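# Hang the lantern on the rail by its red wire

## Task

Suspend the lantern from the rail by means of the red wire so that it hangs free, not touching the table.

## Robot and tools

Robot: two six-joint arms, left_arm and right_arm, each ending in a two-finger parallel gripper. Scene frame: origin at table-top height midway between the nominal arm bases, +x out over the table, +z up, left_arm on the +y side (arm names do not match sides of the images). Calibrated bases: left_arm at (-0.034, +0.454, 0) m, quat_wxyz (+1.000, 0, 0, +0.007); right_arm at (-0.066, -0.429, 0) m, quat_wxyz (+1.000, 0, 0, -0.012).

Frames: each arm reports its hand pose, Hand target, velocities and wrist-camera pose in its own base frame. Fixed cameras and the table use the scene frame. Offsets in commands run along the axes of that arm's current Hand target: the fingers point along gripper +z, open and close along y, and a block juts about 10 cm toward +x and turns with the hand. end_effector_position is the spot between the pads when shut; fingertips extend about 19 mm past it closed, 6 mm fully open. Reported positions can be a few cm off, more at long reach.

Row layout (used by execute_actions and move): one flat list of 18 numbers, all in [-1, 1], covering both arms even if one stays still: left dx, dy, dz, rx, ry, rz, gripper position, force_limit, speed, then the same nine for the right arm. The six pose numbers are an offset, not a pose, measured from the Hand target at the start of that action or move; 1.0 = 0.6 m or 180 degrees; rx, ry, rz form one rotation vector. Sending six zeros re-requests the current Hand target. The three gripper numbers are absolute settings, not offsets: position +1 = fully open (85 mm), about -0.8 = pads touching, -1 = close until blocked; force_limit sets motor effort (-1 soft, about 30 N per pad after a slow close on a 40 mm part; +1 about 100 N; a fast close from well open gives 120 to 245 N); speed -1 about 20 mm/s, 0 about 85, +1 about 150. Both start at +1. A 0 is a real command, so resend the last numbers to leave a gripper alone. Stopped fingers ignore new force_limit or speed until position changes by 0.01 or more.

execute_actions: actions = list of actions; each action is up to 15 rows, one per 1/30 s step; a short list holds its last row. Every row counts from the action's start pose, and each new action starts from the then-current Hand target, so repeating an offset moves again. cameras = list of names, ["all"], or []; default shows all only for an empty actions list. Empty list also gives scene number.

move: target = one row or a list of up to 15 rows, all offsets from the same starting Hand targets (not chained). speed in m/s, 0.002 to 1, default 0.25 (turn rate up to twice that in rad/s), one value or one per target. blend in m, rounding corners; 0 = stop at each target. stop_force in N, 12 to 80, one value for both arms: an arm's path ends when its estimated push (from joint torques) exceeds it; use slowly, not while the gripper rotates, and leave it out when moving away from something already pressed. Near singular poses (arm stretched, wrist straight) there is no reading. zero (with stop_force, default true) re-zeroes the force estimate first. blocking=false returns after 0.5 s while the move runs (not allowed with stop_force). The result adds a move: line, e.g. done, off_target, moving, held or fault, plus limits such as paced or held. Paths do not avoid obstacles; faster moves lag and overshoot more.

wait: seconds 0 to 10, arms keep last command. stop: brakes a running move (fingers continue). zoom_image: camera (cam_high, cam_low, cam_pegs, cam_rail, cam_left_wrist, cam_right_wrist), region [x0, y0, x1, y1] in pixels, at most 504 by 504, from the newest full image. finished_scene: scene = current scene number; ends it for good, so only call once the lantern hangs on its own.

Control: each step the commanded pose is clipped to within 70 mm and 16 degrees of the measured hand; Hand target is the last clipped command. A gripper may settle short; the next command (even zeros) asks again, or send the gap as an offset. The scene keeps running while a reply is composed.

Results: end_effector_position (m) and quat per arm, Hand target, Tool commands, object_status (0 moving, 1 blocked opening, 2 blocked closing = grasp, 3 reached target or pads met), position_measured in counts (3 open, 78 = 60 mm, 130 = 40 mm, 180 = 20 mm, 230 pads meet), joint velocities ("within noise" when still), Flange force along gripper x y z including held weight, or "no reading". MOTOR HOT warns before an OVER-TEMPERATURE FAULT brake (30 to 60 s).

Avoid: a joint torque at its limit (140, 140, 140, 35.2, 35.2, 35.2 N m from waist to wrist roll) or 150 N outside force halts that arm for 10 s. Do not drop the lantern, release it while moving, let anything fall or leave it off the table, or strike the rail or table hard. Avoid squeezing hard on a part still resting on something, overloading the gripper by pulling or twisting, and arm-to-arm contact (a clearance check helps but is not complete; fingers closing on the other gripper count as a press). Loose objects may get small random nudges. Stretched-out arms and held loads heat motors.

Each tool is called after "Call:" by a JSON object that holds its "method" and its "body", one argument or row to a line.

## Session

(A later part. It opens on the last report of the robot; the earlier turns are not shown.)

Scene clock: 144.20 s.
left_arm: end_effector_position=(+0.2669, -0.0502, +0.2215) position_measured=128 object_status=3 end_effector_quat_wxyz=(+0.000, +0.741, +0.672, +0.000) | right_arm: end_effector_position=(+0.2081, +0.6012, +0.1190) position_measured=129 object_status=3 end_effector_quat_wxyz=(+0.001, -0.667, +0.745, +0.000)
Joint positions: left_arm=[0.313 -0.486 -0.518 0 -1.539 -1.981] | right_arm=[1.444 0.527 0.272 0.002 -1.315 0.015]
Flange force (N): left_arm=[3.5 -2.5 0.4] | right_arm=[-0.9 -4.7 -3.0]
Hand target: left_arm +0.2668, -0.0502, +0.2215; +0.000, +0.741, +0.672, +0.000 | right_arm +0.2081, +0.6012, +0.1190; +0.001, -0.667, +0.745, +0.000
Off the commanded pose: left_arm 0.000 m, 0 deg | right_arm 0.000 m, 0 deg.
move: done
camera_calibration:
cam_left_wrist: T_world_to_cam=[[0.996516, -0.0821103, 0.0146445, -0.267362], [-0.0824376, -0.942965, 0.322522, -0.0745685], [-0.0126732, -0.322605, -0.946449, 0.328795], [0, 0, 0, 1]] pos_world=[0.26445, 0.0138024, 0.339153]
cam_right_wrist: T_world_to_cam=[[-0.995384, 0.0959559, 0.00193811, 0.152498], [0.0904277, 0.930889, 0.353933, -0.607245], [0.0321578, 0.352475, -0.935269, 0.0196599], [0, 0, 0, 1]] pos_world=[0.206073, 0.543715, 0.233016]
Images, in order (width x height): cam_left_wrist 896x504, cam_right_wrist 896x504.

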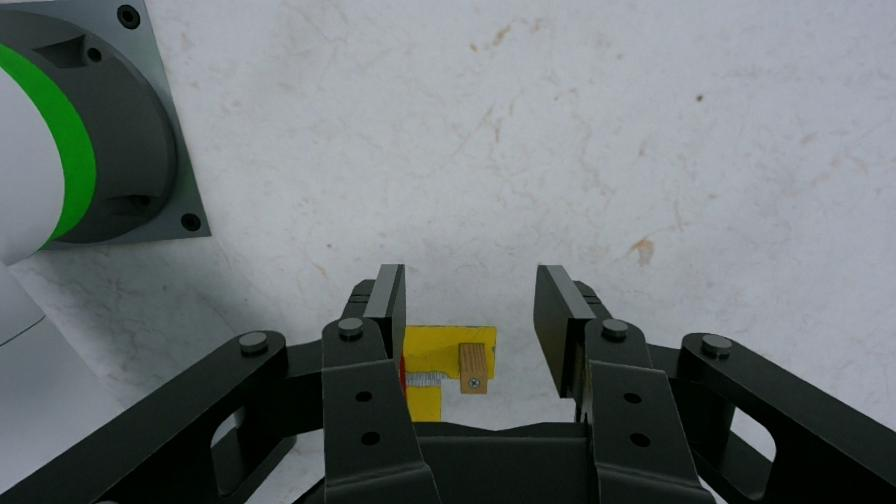

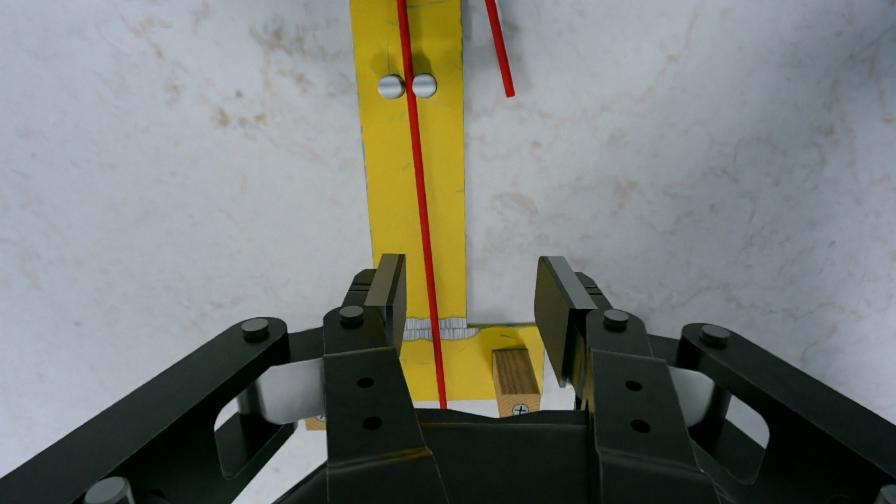

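Call:
{"method": "move", "body": {
  "target": [0,0,0,0,0,0,0,0.3,-1,-0.0296,-0.0205,0.0317,0,0,-0.0294,0,0,0],
  "speed": 0.1,
  "cameras": ["cam_right_wrist","cam_pegs"]
}}

Scene clock: 149.30 s.
left_arm: end_effector_position=(+0.2668, -0.0502, +0.2215) position_measured=128 object_status=3 end_effector_quat_wxyz=(+0.000, +0.741, +0.672, +0.000) | right_arm: end_effector_position=(+0.2224, +0.6176, +0.1001) position_measured=129 object_status=3 end_effector_quat_wxyz=(-0.001, +0.700, -0.714, +0.000)
Joint positions: left_arm=[0.313 -0.486 -0.518 0 -1.539 -1.981] | right_arm=[1.425 0.59 0.323 0.002 -1.302 0.126]
Flange force (N): left_arm=[2.6 -1.8 1.0] | right_arm=[-1.1 -5.5 -3.1]
Hand target: left_arm +0.2668, -0.0502, +0.2215; +0.000, +0.741, +0.672, +0.000 | right_arm +0.2224, +0.6175, +0.1001; -0.001, +0.700, -0.714, +0.000
Off the commanded pose: left_arm 0.000 m, 0 deg | right_arm 0.000 m, 0 deg.
move: done
camera_calibration:
cam_right_wrist: T_world_to_cam=[[-0.999992, 0.00375192, 0.00158815, 0.223232], [0.00407117, 0.935232, 0.354011, -0.600577], [-0.000157064, 0.354015, -0.93524, 0.00198686], [0, 0, 0, 1]] pos_world=[0.225675, 0.560138, 0.214115]
Images, in order (width x height): cam_pegs 896x504, cam_right_wrist 896x504.

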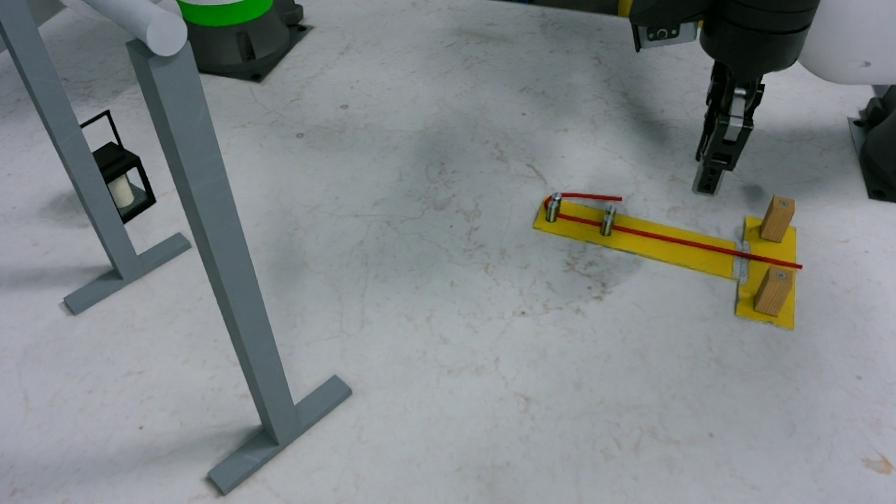

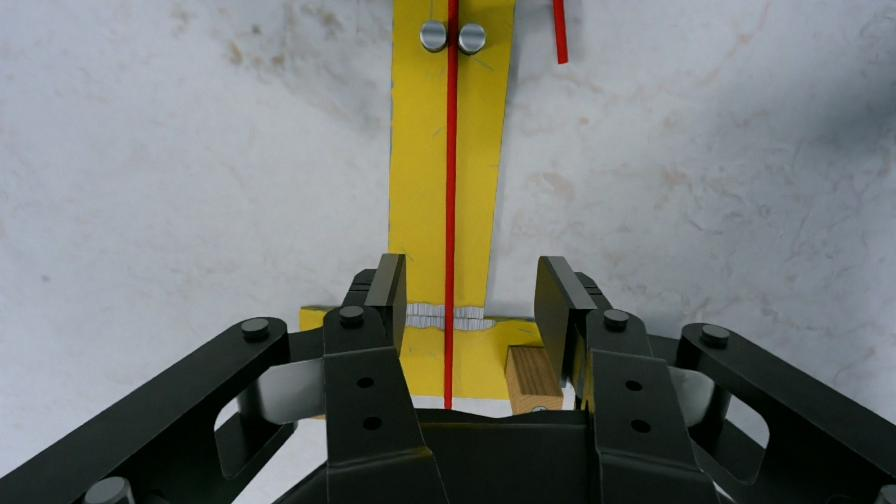

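Call:
{"method": "move", "body": {
  "target": [
    [0,0,0,0,0,0,0,0.3,-1,0,0,0,0,0,0,-0.3,0,0],
    [0,0,0,0,0,0,0,0.3,-1,0,0,0.1277,0,0,0,-0.3,0,0],
    [0,0,0,0,0,0,0,0.3,-1,0,0,0.1277,0,0,0,-1,-0.6,-1]
  ],
  "speed": 0.08,
  "cameras": ["cam_right_wrist","cam_pegs"]
}}

Call:
{"method": "move", "body": {
  "target": [0,0,0,0,0,0,0,0.3,-1,0,0,-0.02,0,0,0,-1,-0.6,-1],
  "speed": 0.03,
  "cameras": ["cam_pegs","cam_low"]
}}

Scene clock: 159.60 s.
left_arm: end_effector_position=(+0.2668, -0.0502, +0.2215) position_measured=128 object_status=3 end_effector_quat_wxyz=(+0.000, +0.741, +0.672, +0.000) | right_arm: end_effector_position=(+0.2225, +0.6176, +0.0234) position_measured=222 object_status=0 end_effector_quat_wxyz=(-0.001, +0.700, -0.714, +0.000)
Joint positions: left_arm=[0.313 -0.486 -0.518 0 -1.539 -1.981] | right_arm=[1.425 0.655 0.237 0.002 -1.152 0.126]
Flange force (N): left_arm=[2.5 -2.1 0.5] | right_arm=[0.2 -5.2 -5.2]
Hand target: left_arm +0.2668, -0.0502, +0.2215; +0.000, +0.741, +0.672, +0.000 | right_arm +0.2225, +0.6176, +0.0234; -0.001, +0.700, -0.714, +0.000
Off the commanded pose: left_arm 0.000 m, 0 deg | right_arm 0.000 m, 0 deg.
move: done
camera_calibration:
cam_right_wrist: T_world_to_cam=[[-0.999991, 0.00377475, 0.00180946, 0.22341], [0.00417076, 0.935344, 0.353715, -0.573469], [-0.000357286, 0.353719, -0.935352, -0.0695199], [0, 0, 0, 1]] pos_world=[0.225775, 0.560138, 0.137415]
Images, in order (width x height): cam_pegs 896x504, cam_right_wrist 896x504.

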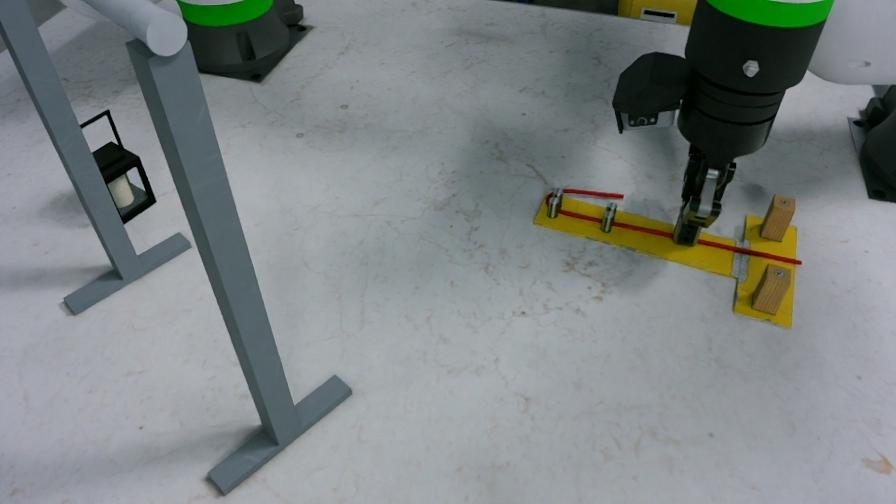

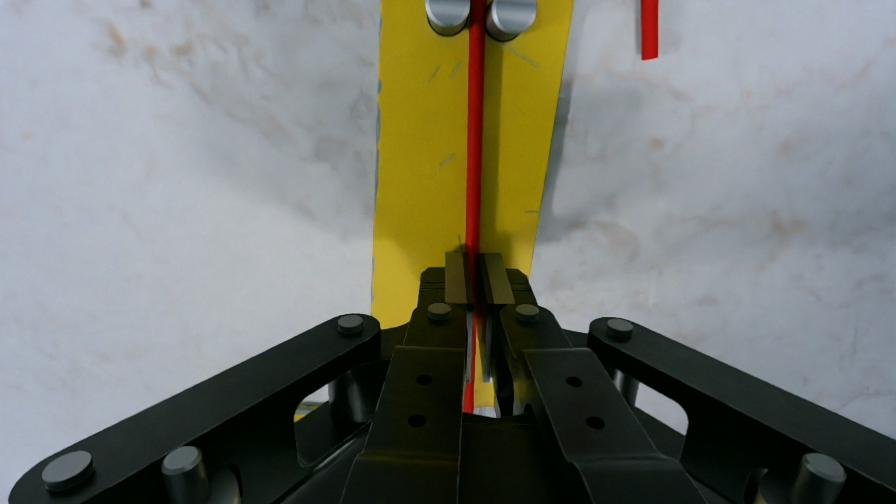

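Scene clock: 160.33 s.
left_arm: end_effector_position=(+0.2668, -0.0502, +0.2215) position_measured=128 object_status=3 end_effector_quat_wxyz=(+0.000, +0.741, +0.672, +0.000) | right_arm: end_effector_position=(+0.2225, +0.6176, +0.0355) position_measured=222 object_status=2 end_effector_quat_wxyz=(-0.001, +0.700, -0.714, +0.000)
Joint positions: left_arm=[0.313 -0.486 -0.518 0 -1.539 -1.981] | right_arm=[1.425 0.643 0.248 0.002 -1.175 0.126]
Flange force (N): left_arm=[2.4 -1.9 0.5] | right_arm=[-1.6 -5.3 -1.9]
Hand target: left_arm +0.2668, -0.0502, +0.2215; +0.000, +0.741, +0.672, +0.000 | right_arm +0.2225, +0.6176, +0.0354; -0.001, +0.700, -0.714, +0.000
Off the commanded pose: left_arm 0.000 m, 0 deg | right_arm 0.000 m, 0 deg.
move: done
Images, in order (width x height): cam_low 896x504, cam_pegs 896x504.

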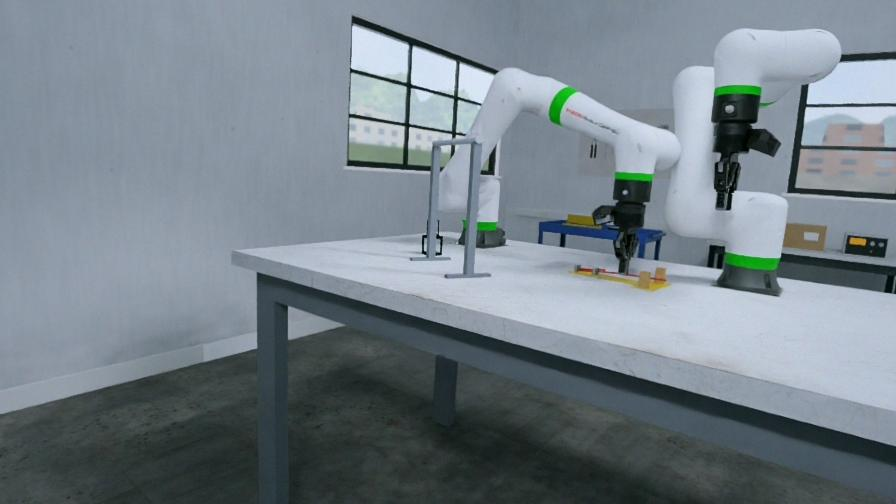

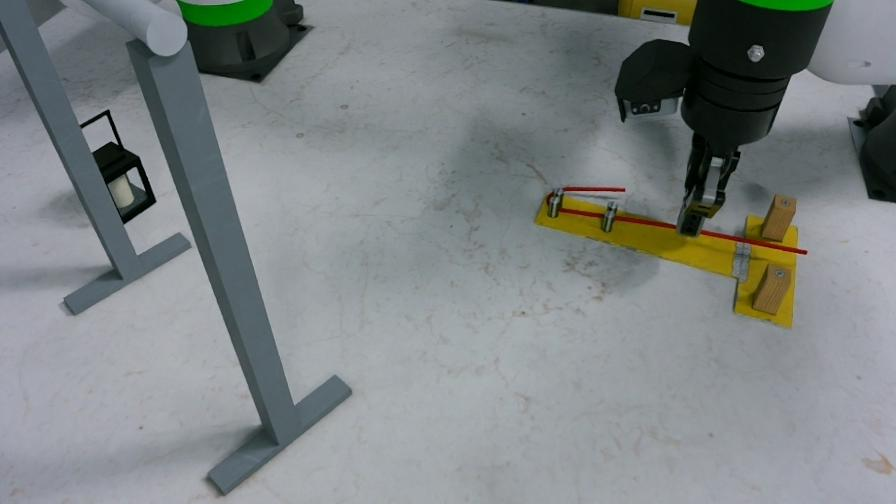

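Call:
{"method": "move", "body": {
  "target": [0,0,0,0,0,0,0,0.3,-1,0,0,-0.033,0,0,0,-1,-0.6,-1],
  "speed": 0.05,
  "cameras": ["cam_pegs"]
}}

Scene clock: 162.57 s.
left_arm: end_effector_position=(+0.2668, -0.0502, +0.2215) position_measured=128 object_status=3 end_effector_quat_wxyz=(+0.000, +0.741, +0.672, +0.000) | right_arm: end_effector_position=(+0.2225, +0.6176, +0.0553) position_measured=222 object_status=2 end_effector_quat_wxyz=(-0.001, +0.700, -0.714, +0.000)
Joint positions: left_arm=[0.313 -0.486 -0.518 0 -1.539 -1.981] | right_arm=[1.425 0.625 0.268 0.002 -1.213 0.126]
Flange force (N): left_arm=[2.6 -1.8 0.5] | right_arm=[-0.5 -5.2 -1.4]
Hand target: left_arm +0.2668, -0.0502, +0.2215; +0.000, +0.741, +0.672, +0.000 | right_arm +0.2225, +0.6175, +0.0552; -0.001, +0.700, -0.714, +0.000
Off the commanded pose: left_arm 0.000 m, 0 deg | right_arm 0.000 m, 0 deg.
move: done
Images, in order (width x height): cam_pegs 896x504.

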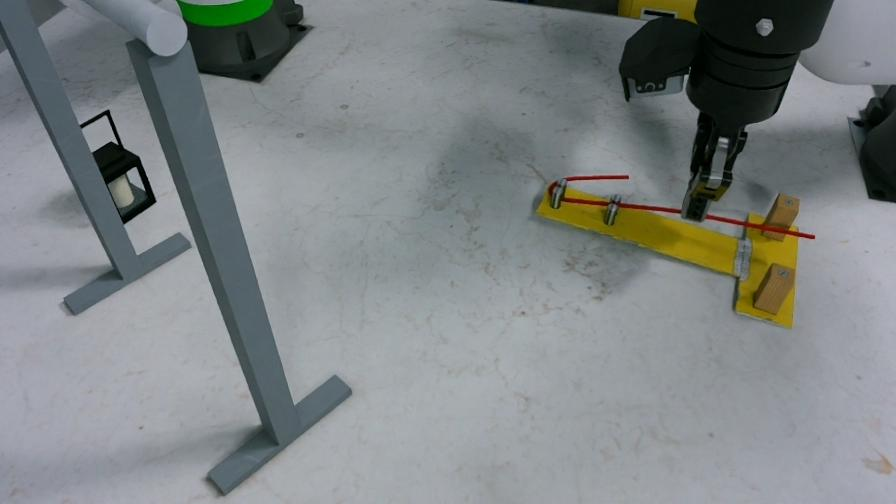

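Call:
{"method": "move", "body": {
  "target": [0,0,0,0,0,0,0,0.3,-1,0,0,0.042,0,0,0,-1,-0.6,-1],
  "speed": 0.08,
  "cameras": ["cam_pegs"]
}}

Call:
{"method": "zoom_image", "body": {
  "camera": "cam_pegs",
  "region": [500, 140, 850, 340]
}}

Scene clock: 165.60 s.
left_arm: end_effector_position=(+0.2668, -0.0502, +0.2215) position_measured=128 object_status=3 end_effector_quat_wxyz=(+0.000, +0.741, +0.672, +0.000) | right_arm: end_effector_position=(+0.2225, +0.6176, +0.0300) position_measured=222 object_status=2 end_effector_quat_wxyz=(-0.001, +0.700, -0.714, +0.000)
Joint positions: left_arm=[0.313 -0.486 -0.518 0 -1.539 -1.981] | right_arm=[1.425 0.649 0.243 0.002 -1.164 0.126]
Flange force (N): left_arm=[2.8 -2.1 0.5] | right_arm=[0.5 -5.2 -3.1]
Hand target: left_arm +0.2668, -0.0502, +0.2215; +0.000, +0.741, +0.672, +0.000 | right_arm +0.2225, +0.6176, +0.0300; -0.001, +0.700, -0.714, +0.000
Off the commanded pose: left_arm 0.000 m, 0 deg | right_arm 0.000 m, 0 deg.
move: done
Images, in order (width x height): cam_pegs 896x504.

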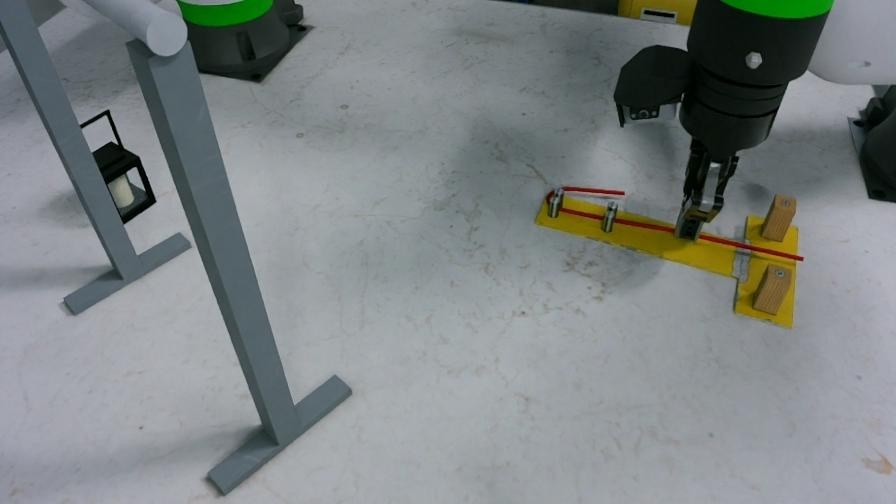

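Scaled by 1.440.

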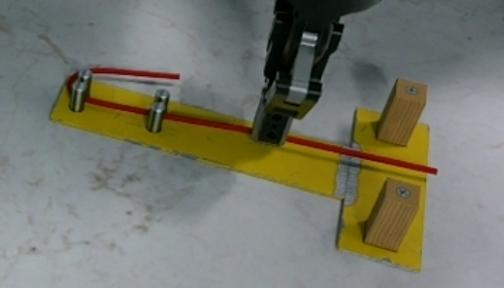

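Call:
{"method": "move", "body": {
  "target": [
    [0,0,0,0,0,0,0,0.3,-1,0.004,0,-0.005,0,0,0,-1,-0.6,-1],
    [0,0,0,0,0,0,0,0.3,-1,0.004,0,-0.05,0,0,0,-1,-0.6,-1]
  ],
  "speed": 0.08,
  "cameras": ["cam_pegs"]
}}

Call:
{"method": "zoom_image", "body": {
  "camera": "cam_pegs",
  "region": [500, 140, 850, 340]
}}

Scene clock: 171.50 s.
left_arm: end_effector_position=(+0.2668, -0.0502, +0.2215) position_measured=128 object_status=3 end_effector_quat_wxyz=(+0.000, +0.741, +0.672, +0.000) | right_arm: end_effector_position=(+0.2224, +0.6151, +0.0601) position_measured=222 object_status=2 end_effector_quat_wxyz=(-0.001, +0.700, -0.714, +0.000)
Joint positions: left_arm=[0.313 -0.486 -0.518 0 -1.539 -1.981] | right_arm=[1.425 0.615 0.265 0.002 -1.219 0.126]
Flange force (N): left_arm=[2.7 -1.9 1.2] | right_arm=[-0.6 -5.6 -2.9]
Hand target: left_arm +0.2668, -0.0502, +0.2215; +0.000, +0.741, +0.672, +0.000 | right_arm +0.2224, +0.6151, +0.0600; -0.001, +0.700, -0.714, +0.000
Off the commanded pose: left_arm 0.000 m, 0 deg | right_arm 0.000 m, 0 deg.
move: done
Images, in order (width x height): cam_pegs 896x504.

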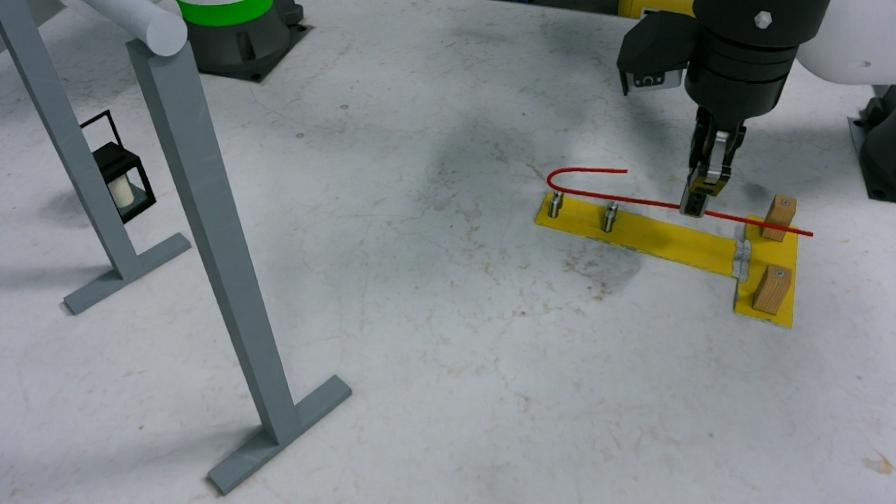

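Scaled by 1.440.

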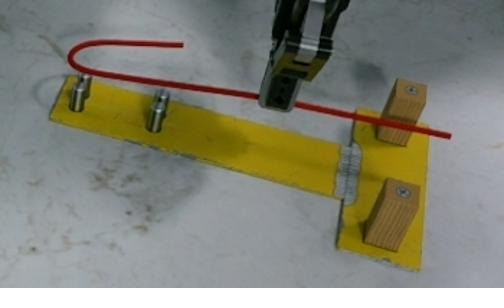

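Call:
{"method": "move", "body": {
  "target": [
    [0,0,0,0,0,0,0,0.3,-1,0,0,-0.2,0,0,0,-1,-0.6,-1],
    [0,0,0,0,0,0,0,0.3,-1,0.425,0.07,-0.2,0,0,-0.25,-1,-0.6,-1],
    [0,0,0,0,0,0,0,0.3,-1,0.425,0.07,-0.2,0,0,-0.506,-1,-0.6,-1]
  ],
  "speed": [0.12,0.2,0.3],
  "blend": 0.02,
  "cameras": ["cam_pegs","cam_right_wrist","cam_left_wrist"]
}}

Scene clock: 181.17 s.
left_arm: end_effector_position=(+0.2668, -0.0502, +0.2215) position_measured=128 object_status=3 end_effector_quat_wxyz=(+0.000, +0.741, +0.672, +0.000) | right_arm: end_effector_position=(+0.1753, +0.3609, +0.1798) position_measured=222 object_status=2 end_effector_quat_wxyz=(+0.000, +1.000, +0.000, +0.001)
Joint positions: left_arm=[0.313 -0.486 -0.518 0 -1.539 -1.981] | right_arm=[1.45 -0.095 -0.333 0.002 -1.332 1.691]
Flange force (N): left_arm=[2.8 -1.7 0.4] | right_arm=[8.3 1.0 -2.0]
Hand target: left_arm +0.2668, -0.0502, +0.2215; +0.000, +0.741, +0.672, +0.000 | right_arm +0.1753, +0.3609, +0.1797; +0.000, +1.000, +0.000, +0.001
Off the commanded pose: left_arm 0.000 m, 0 deg | right_arm 0.000 m, 0 deg.
move: done
camera_calibration:
cam_left_wrist: T_world_to_cam=[[0.996516, -0.0821065, 0.0146522, -0.267365], [-0.0824353, -0.942935, 0.322611, -0.0745994], [-0.0126724, -0.322694, -0.946418, 0.328786], [0, 0, 0, 1]] pos_world=[0.26445, 0.0138026, 0.339153]
cam_right_wrist: T_world_to_cam=[[0.015066, -0.999882, 0.00302386, 0.360886], [-0.936245, -0.0130453, 0.351105, 0.119103], [-0.351024, -0.0081208, -0.936331, 0.359723], [0, 0, 0, 1]] pos_world=[0.232344, 0.365318, 0.293911]
Images, in order (width x height): cam_pegs 896x504, cam_left_wrist 896x504, cam_right_wrist 896x504.

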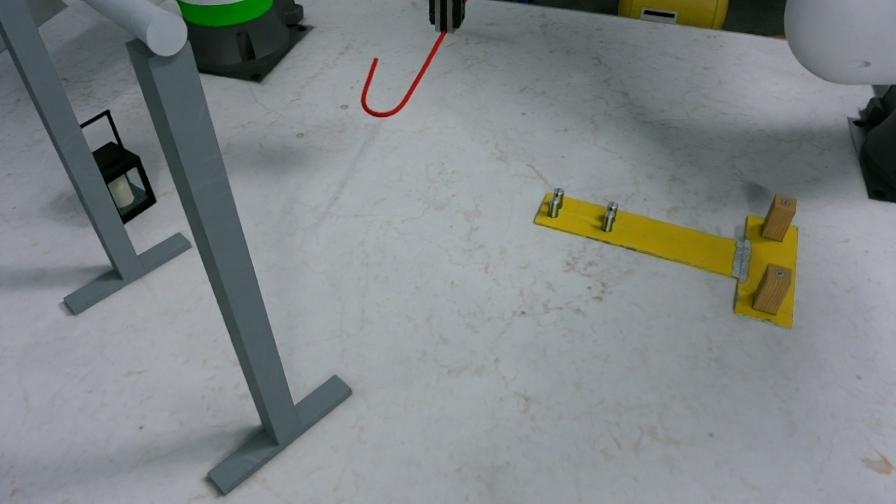

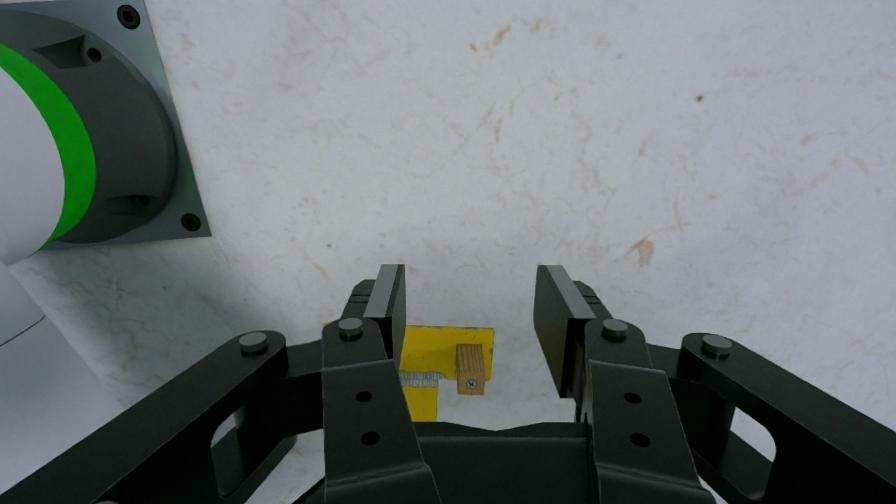

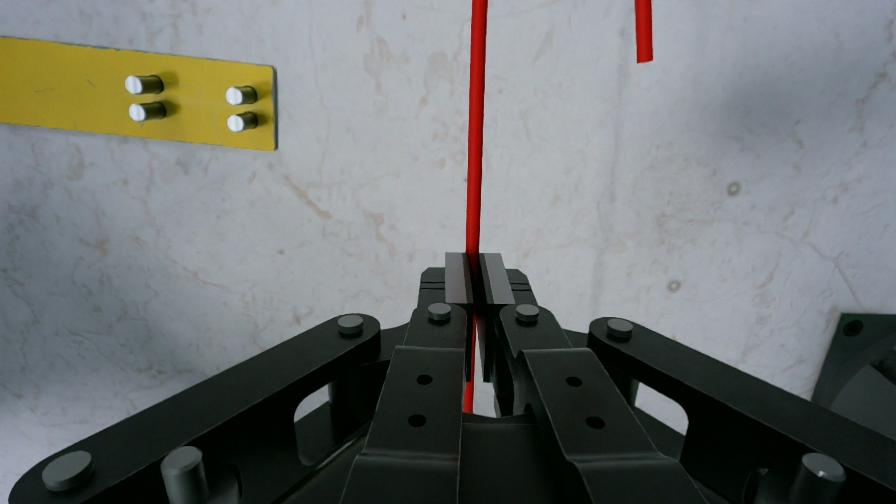

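Call:
{"method": "move", "body": {
  "target": [
    [-0.2485,0.0245,0.0,0,0,0,0,0.3,-1,0,0,0,0,0,0,-0.97,0.6,-1],
    [-0.2485,0.0245,0.2025,0,0,0,0,0.3,-1,0,0,0,0,0,0,-0.97,0.6,-1]
  ],
  "speed": 0.15,
  "blend": 0.03,
  "cameras": ["cam_left_wrist"]
}}

Call:
{"method": "zoom_image", "body": {
  "camera": "cam_left_wrist",
  "region": [360, 160, 560, 320]
}}

Scene clock: 189.90 s.
left_arm: end_effector_position=(+0.2671, -0.1999, +0.0999) position_measured=128 object_status=3 end_effector_quat_wxyz=(+0.000, +0.741, +0.672, +0.000) | right_arm: end_effector_position=(+0.1753, +0.3609, +0.1797) position_measured=227 object_status=2 end_effector_quat_wxyz=(+0.000, +1.000, +0.000, +0.001)
Joint positions: left_arm=[-0.243 -0.212 -0.627 -0.001 -1.155 -1.425] | right_arm=[1.45 -0.095 -0.333 0.002 -1.332 1.691]
Flange force (N): left_arm=[3.1 0.1 0.6] | right_arm=[8.2 0.5 -3.1]
Hand target: left_arm +0.2671, -0.1999, +0.0999; +0.000, +0.741, +0.672, +0.000 | right_arm +0.1753, +0.3609, +0.1797; +0.000, +1.000, +0.000, +0.001
Off the commanded pose: left_arm 0.000 m, 0 deg | right_arm 0.000 m, 0 deg.
move: done; blend cut to 0 m at target 1
camera_calibration:
cam_left_wrist: T_world_to_cam=[[0.996516, -0.0821103, 0.0146445, -0.278173], [-0.0824376, -0.942965, 0.322522, -0.176487], [-0.0126732, -0.322605, -0.946449, 0.165417], [0, 0, 0, 1]] pos_world=[0.26475, -0.135898, 0.217553]
Images, in order (width x height): cam_left_wrist 896x504.

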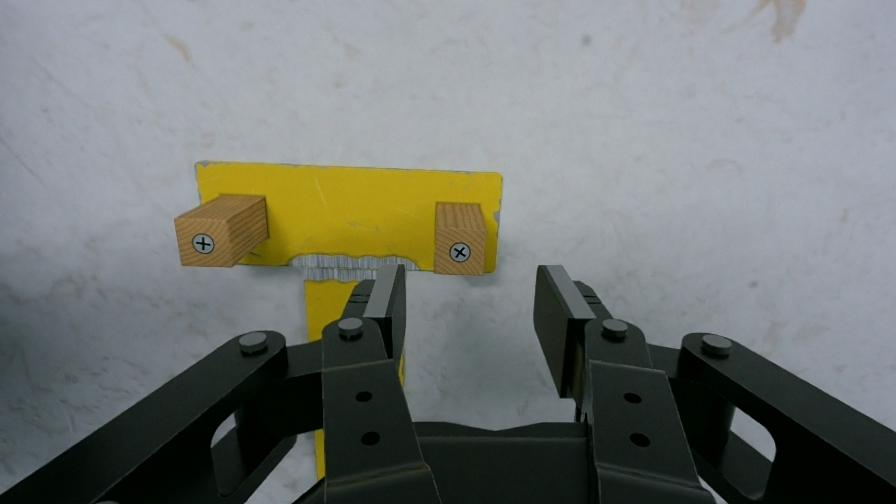

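Scaled by 2.520.

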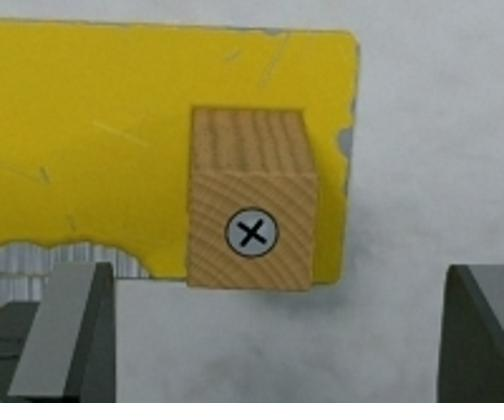

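Call:
{"method": "move", "body": {
  "target": [
    [-0.002,-0.0035,0.0,0,0,0,0,0.3,-1,0,0,0,0,0,0,-0.97,0.6,-1],
    [-0.002,-0.0035,0.1007,0,0,0,0,0.3,-1,0,0,0,0,0,0,-0.97,0.6,-1],
    [-0.002,-0.0035,0.1007,0,0,0,-1,0.3,-1,0,0,0,0,0,0,-0.97,0.6,-1]
  ],
  "speed": 0.1,
  "cameras": ["cam_left_wrist"]
}}

Call:
{"method": "move", "body": {
  "target": [0,0,-0.002,0,0,0,-1,0.3,-1,0,0,0,0,0,0,-0.97,0.6,-1],
  "speed": 0.02,
  "cameras": ["cam_right_wrist","cam_pegs"]
}}

Call:
{"method": "zoom_image", "body": {
  "camera": "cam_right_wrist",
  "region": [100, 30, 300, 170]
}}

Scene clock: 198.13 s.
left_arm: end_effector_position=(+0.2649, -0.2009, +0.0395) position_measured=182 object_status=0 end_effector_quat_wxyz=(+0.000, +0.741, +0.672, +0.000) | right_arm: end_effector_position=(+0.1753, +0.3609, +0.1797) position_measured=227 object_status=2 end_effector_quat_wxyz=(+0.000, +1.000, +0.000, +0.001)
Joint positions: left_arm=[-0.248 -0.124 -0.716 -0.001 -0.979 -1.42] | right_arm=[1.45 -0.095 -0.333 0.002 -1.332 1.691]
Flange force (N): left_arm=[5.7 -3.7 -23.3] | right_arm=[8.0 1.0 -3.0]
Hand target: left_arm +0.2649, -0.2009, +0.0395; +0.000, +0.741, +0.672, +0.000 | right_arm +0.1753, +0.3609, +0.1797; +0.000, +1.000, +0.000, +0.001
Off the commanded pose: left_arm 0.000 m, 0 deg | right_arm 0.000 m, 0 deg.
move: done
camera_calibration:
cam_left_wrist: T_world_to_cam=[[0.996524, -0.0820127, 0.0146179, -0.275162], [-0.0823354, -0.942944, 0.322611, -0.158169], [-0.0126743, -0.322693, -0.946419, 0.107884], [0, 0, 0, 1]] pos_world=[0.26255, -0.136897, 0.157153]
Images, in order (width x height): cam_left_wrist 896x504.

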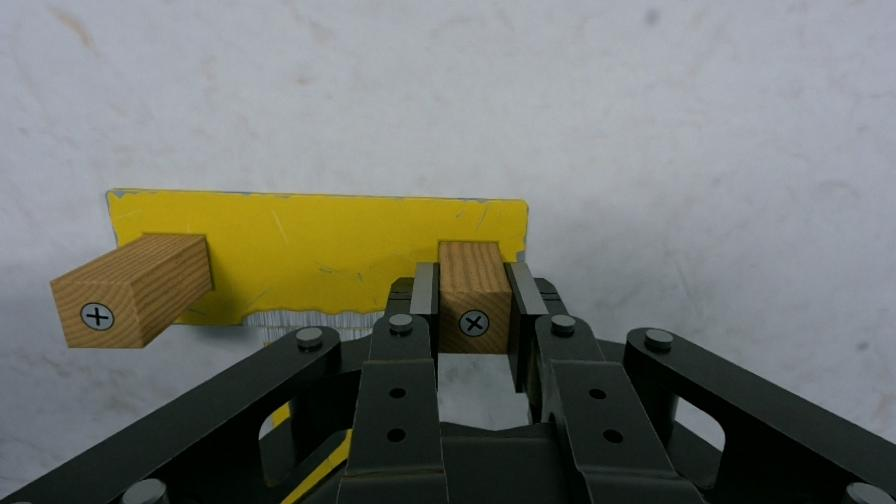

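Scene clock: 198.83 s.
left_arm: end_effector_position=(+0.2649, -0.2009, +0.0407) position_measured=182 object_status=2 end_effector_quat_wxyz=(+0.000, +0.741, +0.672, +0.000) | right_arm: end_effector_position=(+0.1753, +0.3609, +0.1797) position_measured=227 object_status=2 end_effector_quat_wxyz=(+0.000, +1.000, +0.000, +0.001)
Joint positions: left_arm=[-0.248 -0.126 -0.715 -0.001 -0.982 -1.42] | right_arm=[1.45 -0.095 -0.333 0.002 -1.332 1.691]
Flange force (N): left_arm=[1.5 0.4 2.5] | right_arm=[8.0 0.9 -3.0]
Hand target: left_arm +0.2649, -0.2009, +0.0407; +0.000, +0.741, +0.672, +0.000 | right_arm +0.1753, +0.3609, +0.1797; +0.000, +1.000, +0.000, +0.001
Off the commanded pose: left_arm 0.000 m, 0 deg | right_arm 0.000 m, 0 deg.
move: done
camera_calibration:
cam_right_wrist: T_world_to_cam=[[0.015066, -0.999882, 0.00302386, 0.360886], [-0.936245, -0.0130453, 0.351105, 0.119103], [-0.351024, -0.0081208, -0.936331, 0.359723], [0, 0, 0, 1]] pos_world=[0.232344, 0.365318, 0.293911]
Images, in order (width x height): cam_pegs 896x504, cam_right_wrist 896x504.

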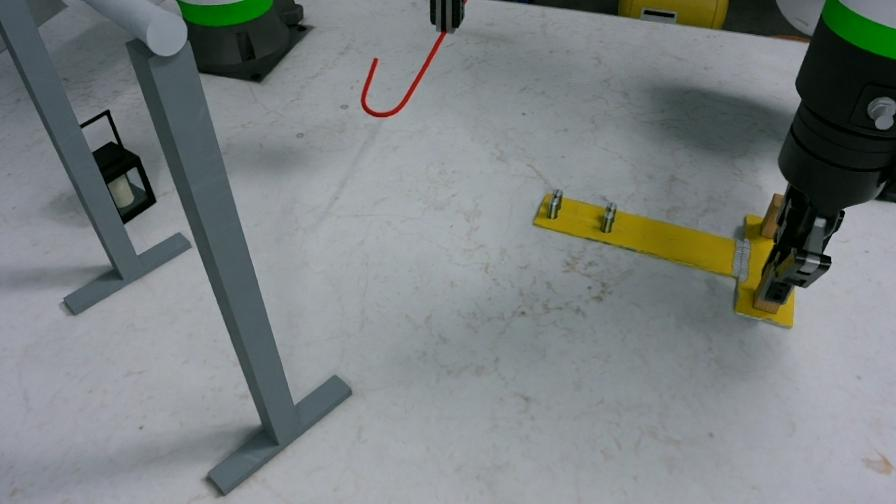

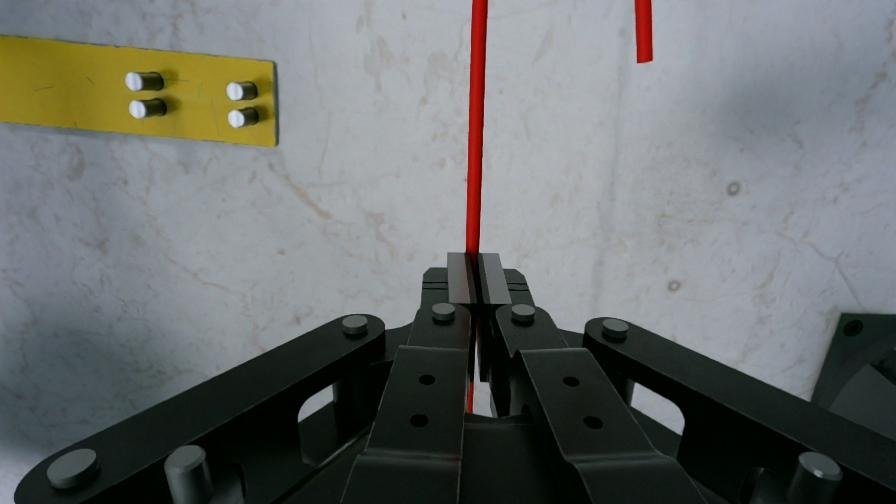

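Scaled by 2.520.

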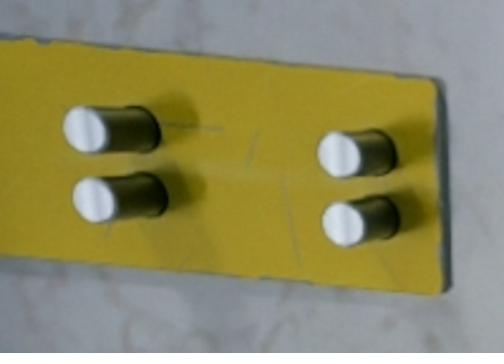

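Call:
{"method": "move", "body": {
  "target": [
    [0,0,0,0,0,0,-1,0.3,-1,0.1977,-0.2212,0.0995,0,0,0,-0.97,0.6,-1],
    [0,0,0,0,0,0,-1,0.3,-1,0.1977,-0.2212,0.2003,0,0,0,-0.97,0.6,-1]
  ],
  "speed": 0.15,
  "cameras": ["cam_right_wrist","cam_pegs"]
}}

Call:
{"method": "zoom_image", "body": {
  "camera": "cam_pegs",
  "region": [350, 100, 750, 325]
}}

Scene clock: 266.53 s.
left_arm: end_effector_position=(+0.2649, -0.2009, +0.0407) position_measured=182 object_status=2 end_effector_quat_wxyz=(+0.000, +0.741, +0.672, +0.000) | right_arm: end_effector_position=(+0.2942, +0.4937, +0.0599) position_measured=227 object_status=2 end_effector_quat_wxyz=(+0.000, +1.000, +0.000, +0.001)
Joint positions: left_arm=[-0.248 -0.126 -0.715 -0.001 -0.982 -1.42] | right_arm=[1.262 0.431 -0.015 0.002 -1.123 1.878]
Flange force (N): left_arm=[2.0 0.6 2.4] | right_arm=[5.5 0.9 -3.4]
Hand target: left_arm +0.2649, -0.2009, +0.0407; +0.000, +0.741, +0.672, +0.000 | right_arm +0.2942, +0.4937, +0.0599; +0.000, +1.000, +0.000, +0.001
Off the commanded pose: left_arm 0.000 m, 0 deg | right_arm 0.000 m, 0 deg.
move: done
camera_calibration:
cam_right_wrist: T_world_to_cam=[[0.0150674, -0.999882, 0.00302207, 0.492241], [-0.9362, -0.0130462, 0.351225, 0.274181], [-0.351144, -0.00812131, -0.936286, 0.290401], [0, 0, 0, 1]] pos_world=[0.351244, 0.498118, 0.174112]
Images, in order (width x height): cam_pegs 896x504, cam_right_wrist 896x504.

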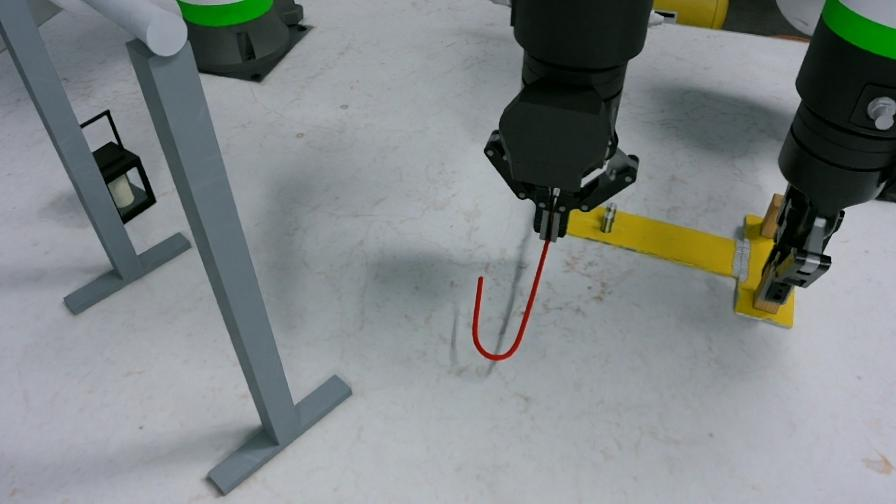

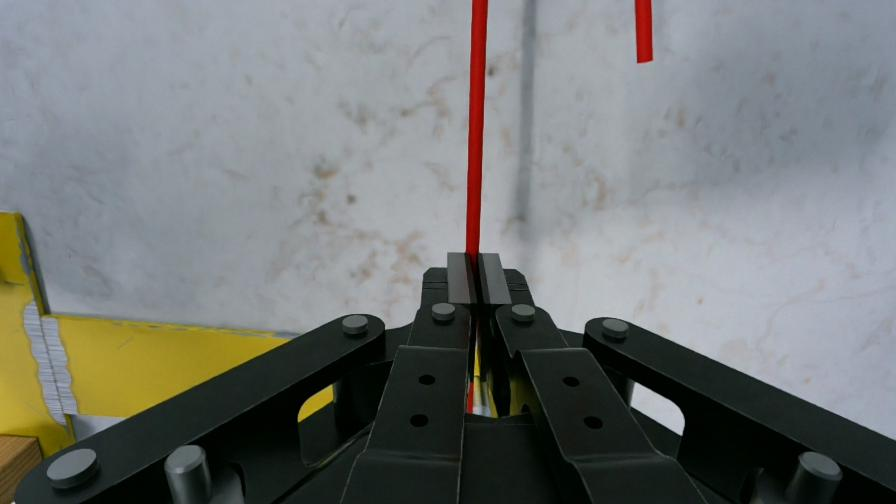

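Scaled by 1.260.

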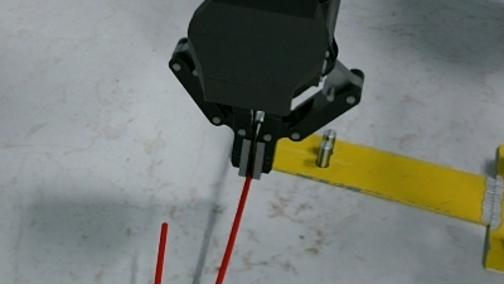

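Call:
{"method": "move", "body": {
  "target": [
    [0,0,0,0,0,0,-1,0.3,-1,0,0,0.049,0,0,0,-0.97,0.6,-1],
    [0,0,0,0,0,0,-1,0.3,-1,-0.0083,0.071,0.049,0,0,0.1667,-0.97,0.6,-1],
    [0,0,0,0,0,0,-1,0.3,-1,-0.041,0.1115,0.049,0,0,0.3333,-0.97,0.6,-1]
  ],
  "speed": [0.06,0.04,0.03],
  "blend": [0,0.005,0],
  "cameras": ["cam_right_wrist","cam_pegs","cam_high"]
}}

Call:
{"method": "zoom_image", "body": {
  "camera": "cam_pegs",
  "region": [350, 100, 750, 325]
}}

Scene clock: 282.23 s.
left_arm: end_effector_position=(+0.2649, -0.2009, +0.0407) position_measured=182 object_status=2 end_effector_quat_wxyz=(+0.000, +0.741, +0.672, +0.000) | right_arm: end_effector_position=(+0.2830, +0.4433, +0.0304) position_measured=227 object_status=2 end_effector_quat_wxyz=(-0.001, +0.941, -0.339, +0.001)
Joint positions: left_arm=[-0.248 -0.126 -0.715 -0.001 -0.982 -1.42] | right_arm=[1.253 0.357 -0.197 0.002 -1.015 1.195]
Flange force (N): left_arm=[1.8 0.3 2.5] | right_arm=[5.4 -3.1 -2.7]
Hand target: left_arm +0.2649, -0.2009, +0.0407; +0.000, +0.741, +0.672, +0.000 | right_arm +0.2830, +0.4433, +0.0304; -0.001, +0.941, -0.339, +0.001 (not the last commanded pose)
Off the commanded pose: left_arm 0.000 m, 0 deg | right_arm 0.021 m, 20 deg.
move: off_target (right_arm; path cut at 10 s); path passed 2 of 3 targets
camera_calibration:
cam_right_wrist: T_world_to_cam=[[-0.625996, -0.779824, 0.00192203, 0.526045], [-0.72948, 0.58645, 0.352043, -0.0508862], [-0.275659, 0.218976, -0.935982, 0.136441], [0, 0, 0, 1]] pos_world=[0.329793, 0.410187, 0.14461]
Images, in order (width x height): cam_high 896x504, cam_pegs 896x504, cam_right_wrist 896x504.

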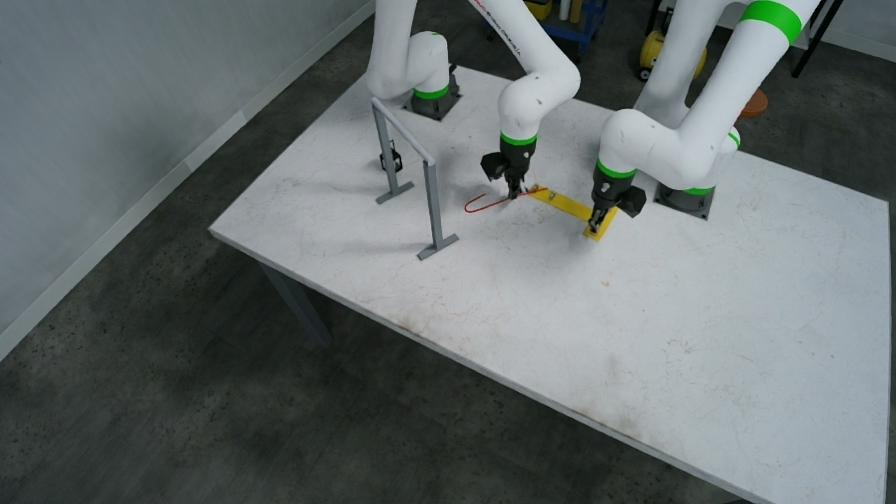

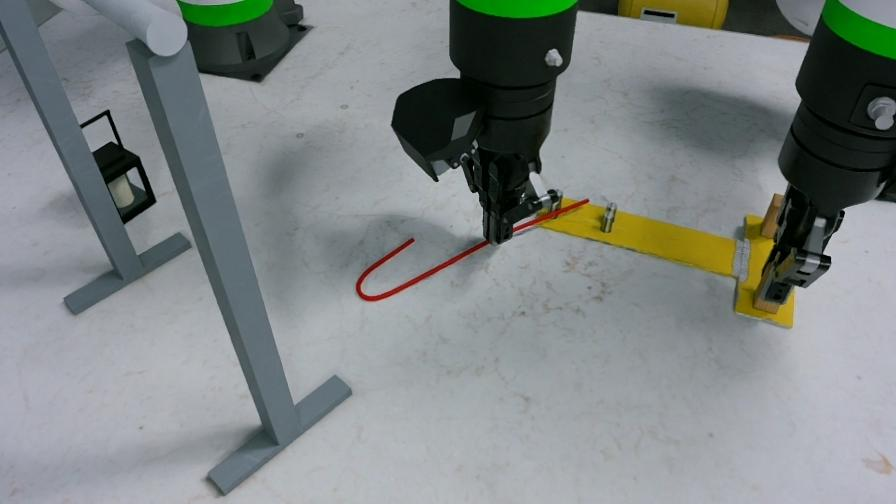

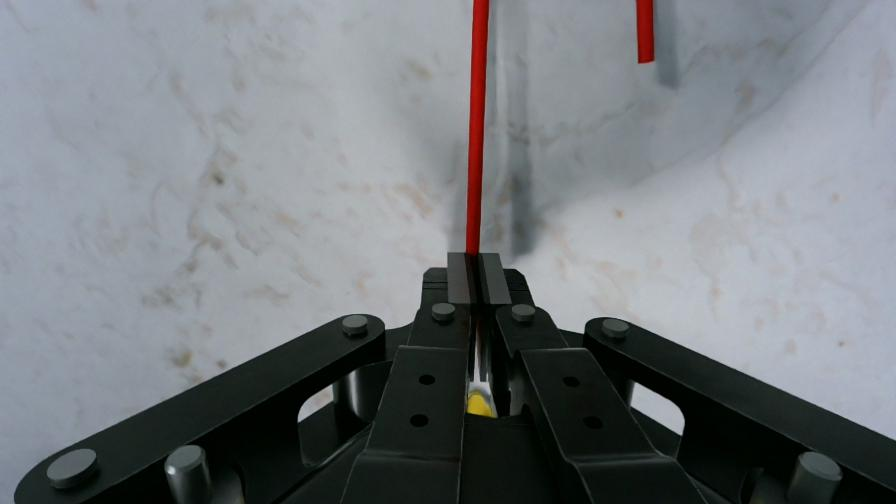

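Scaled by 1.260.

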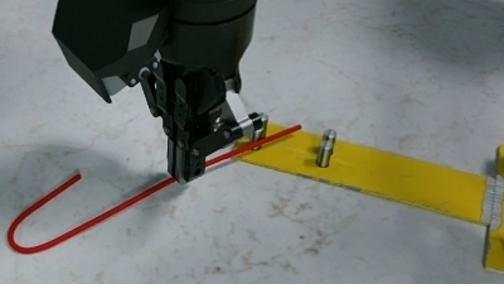

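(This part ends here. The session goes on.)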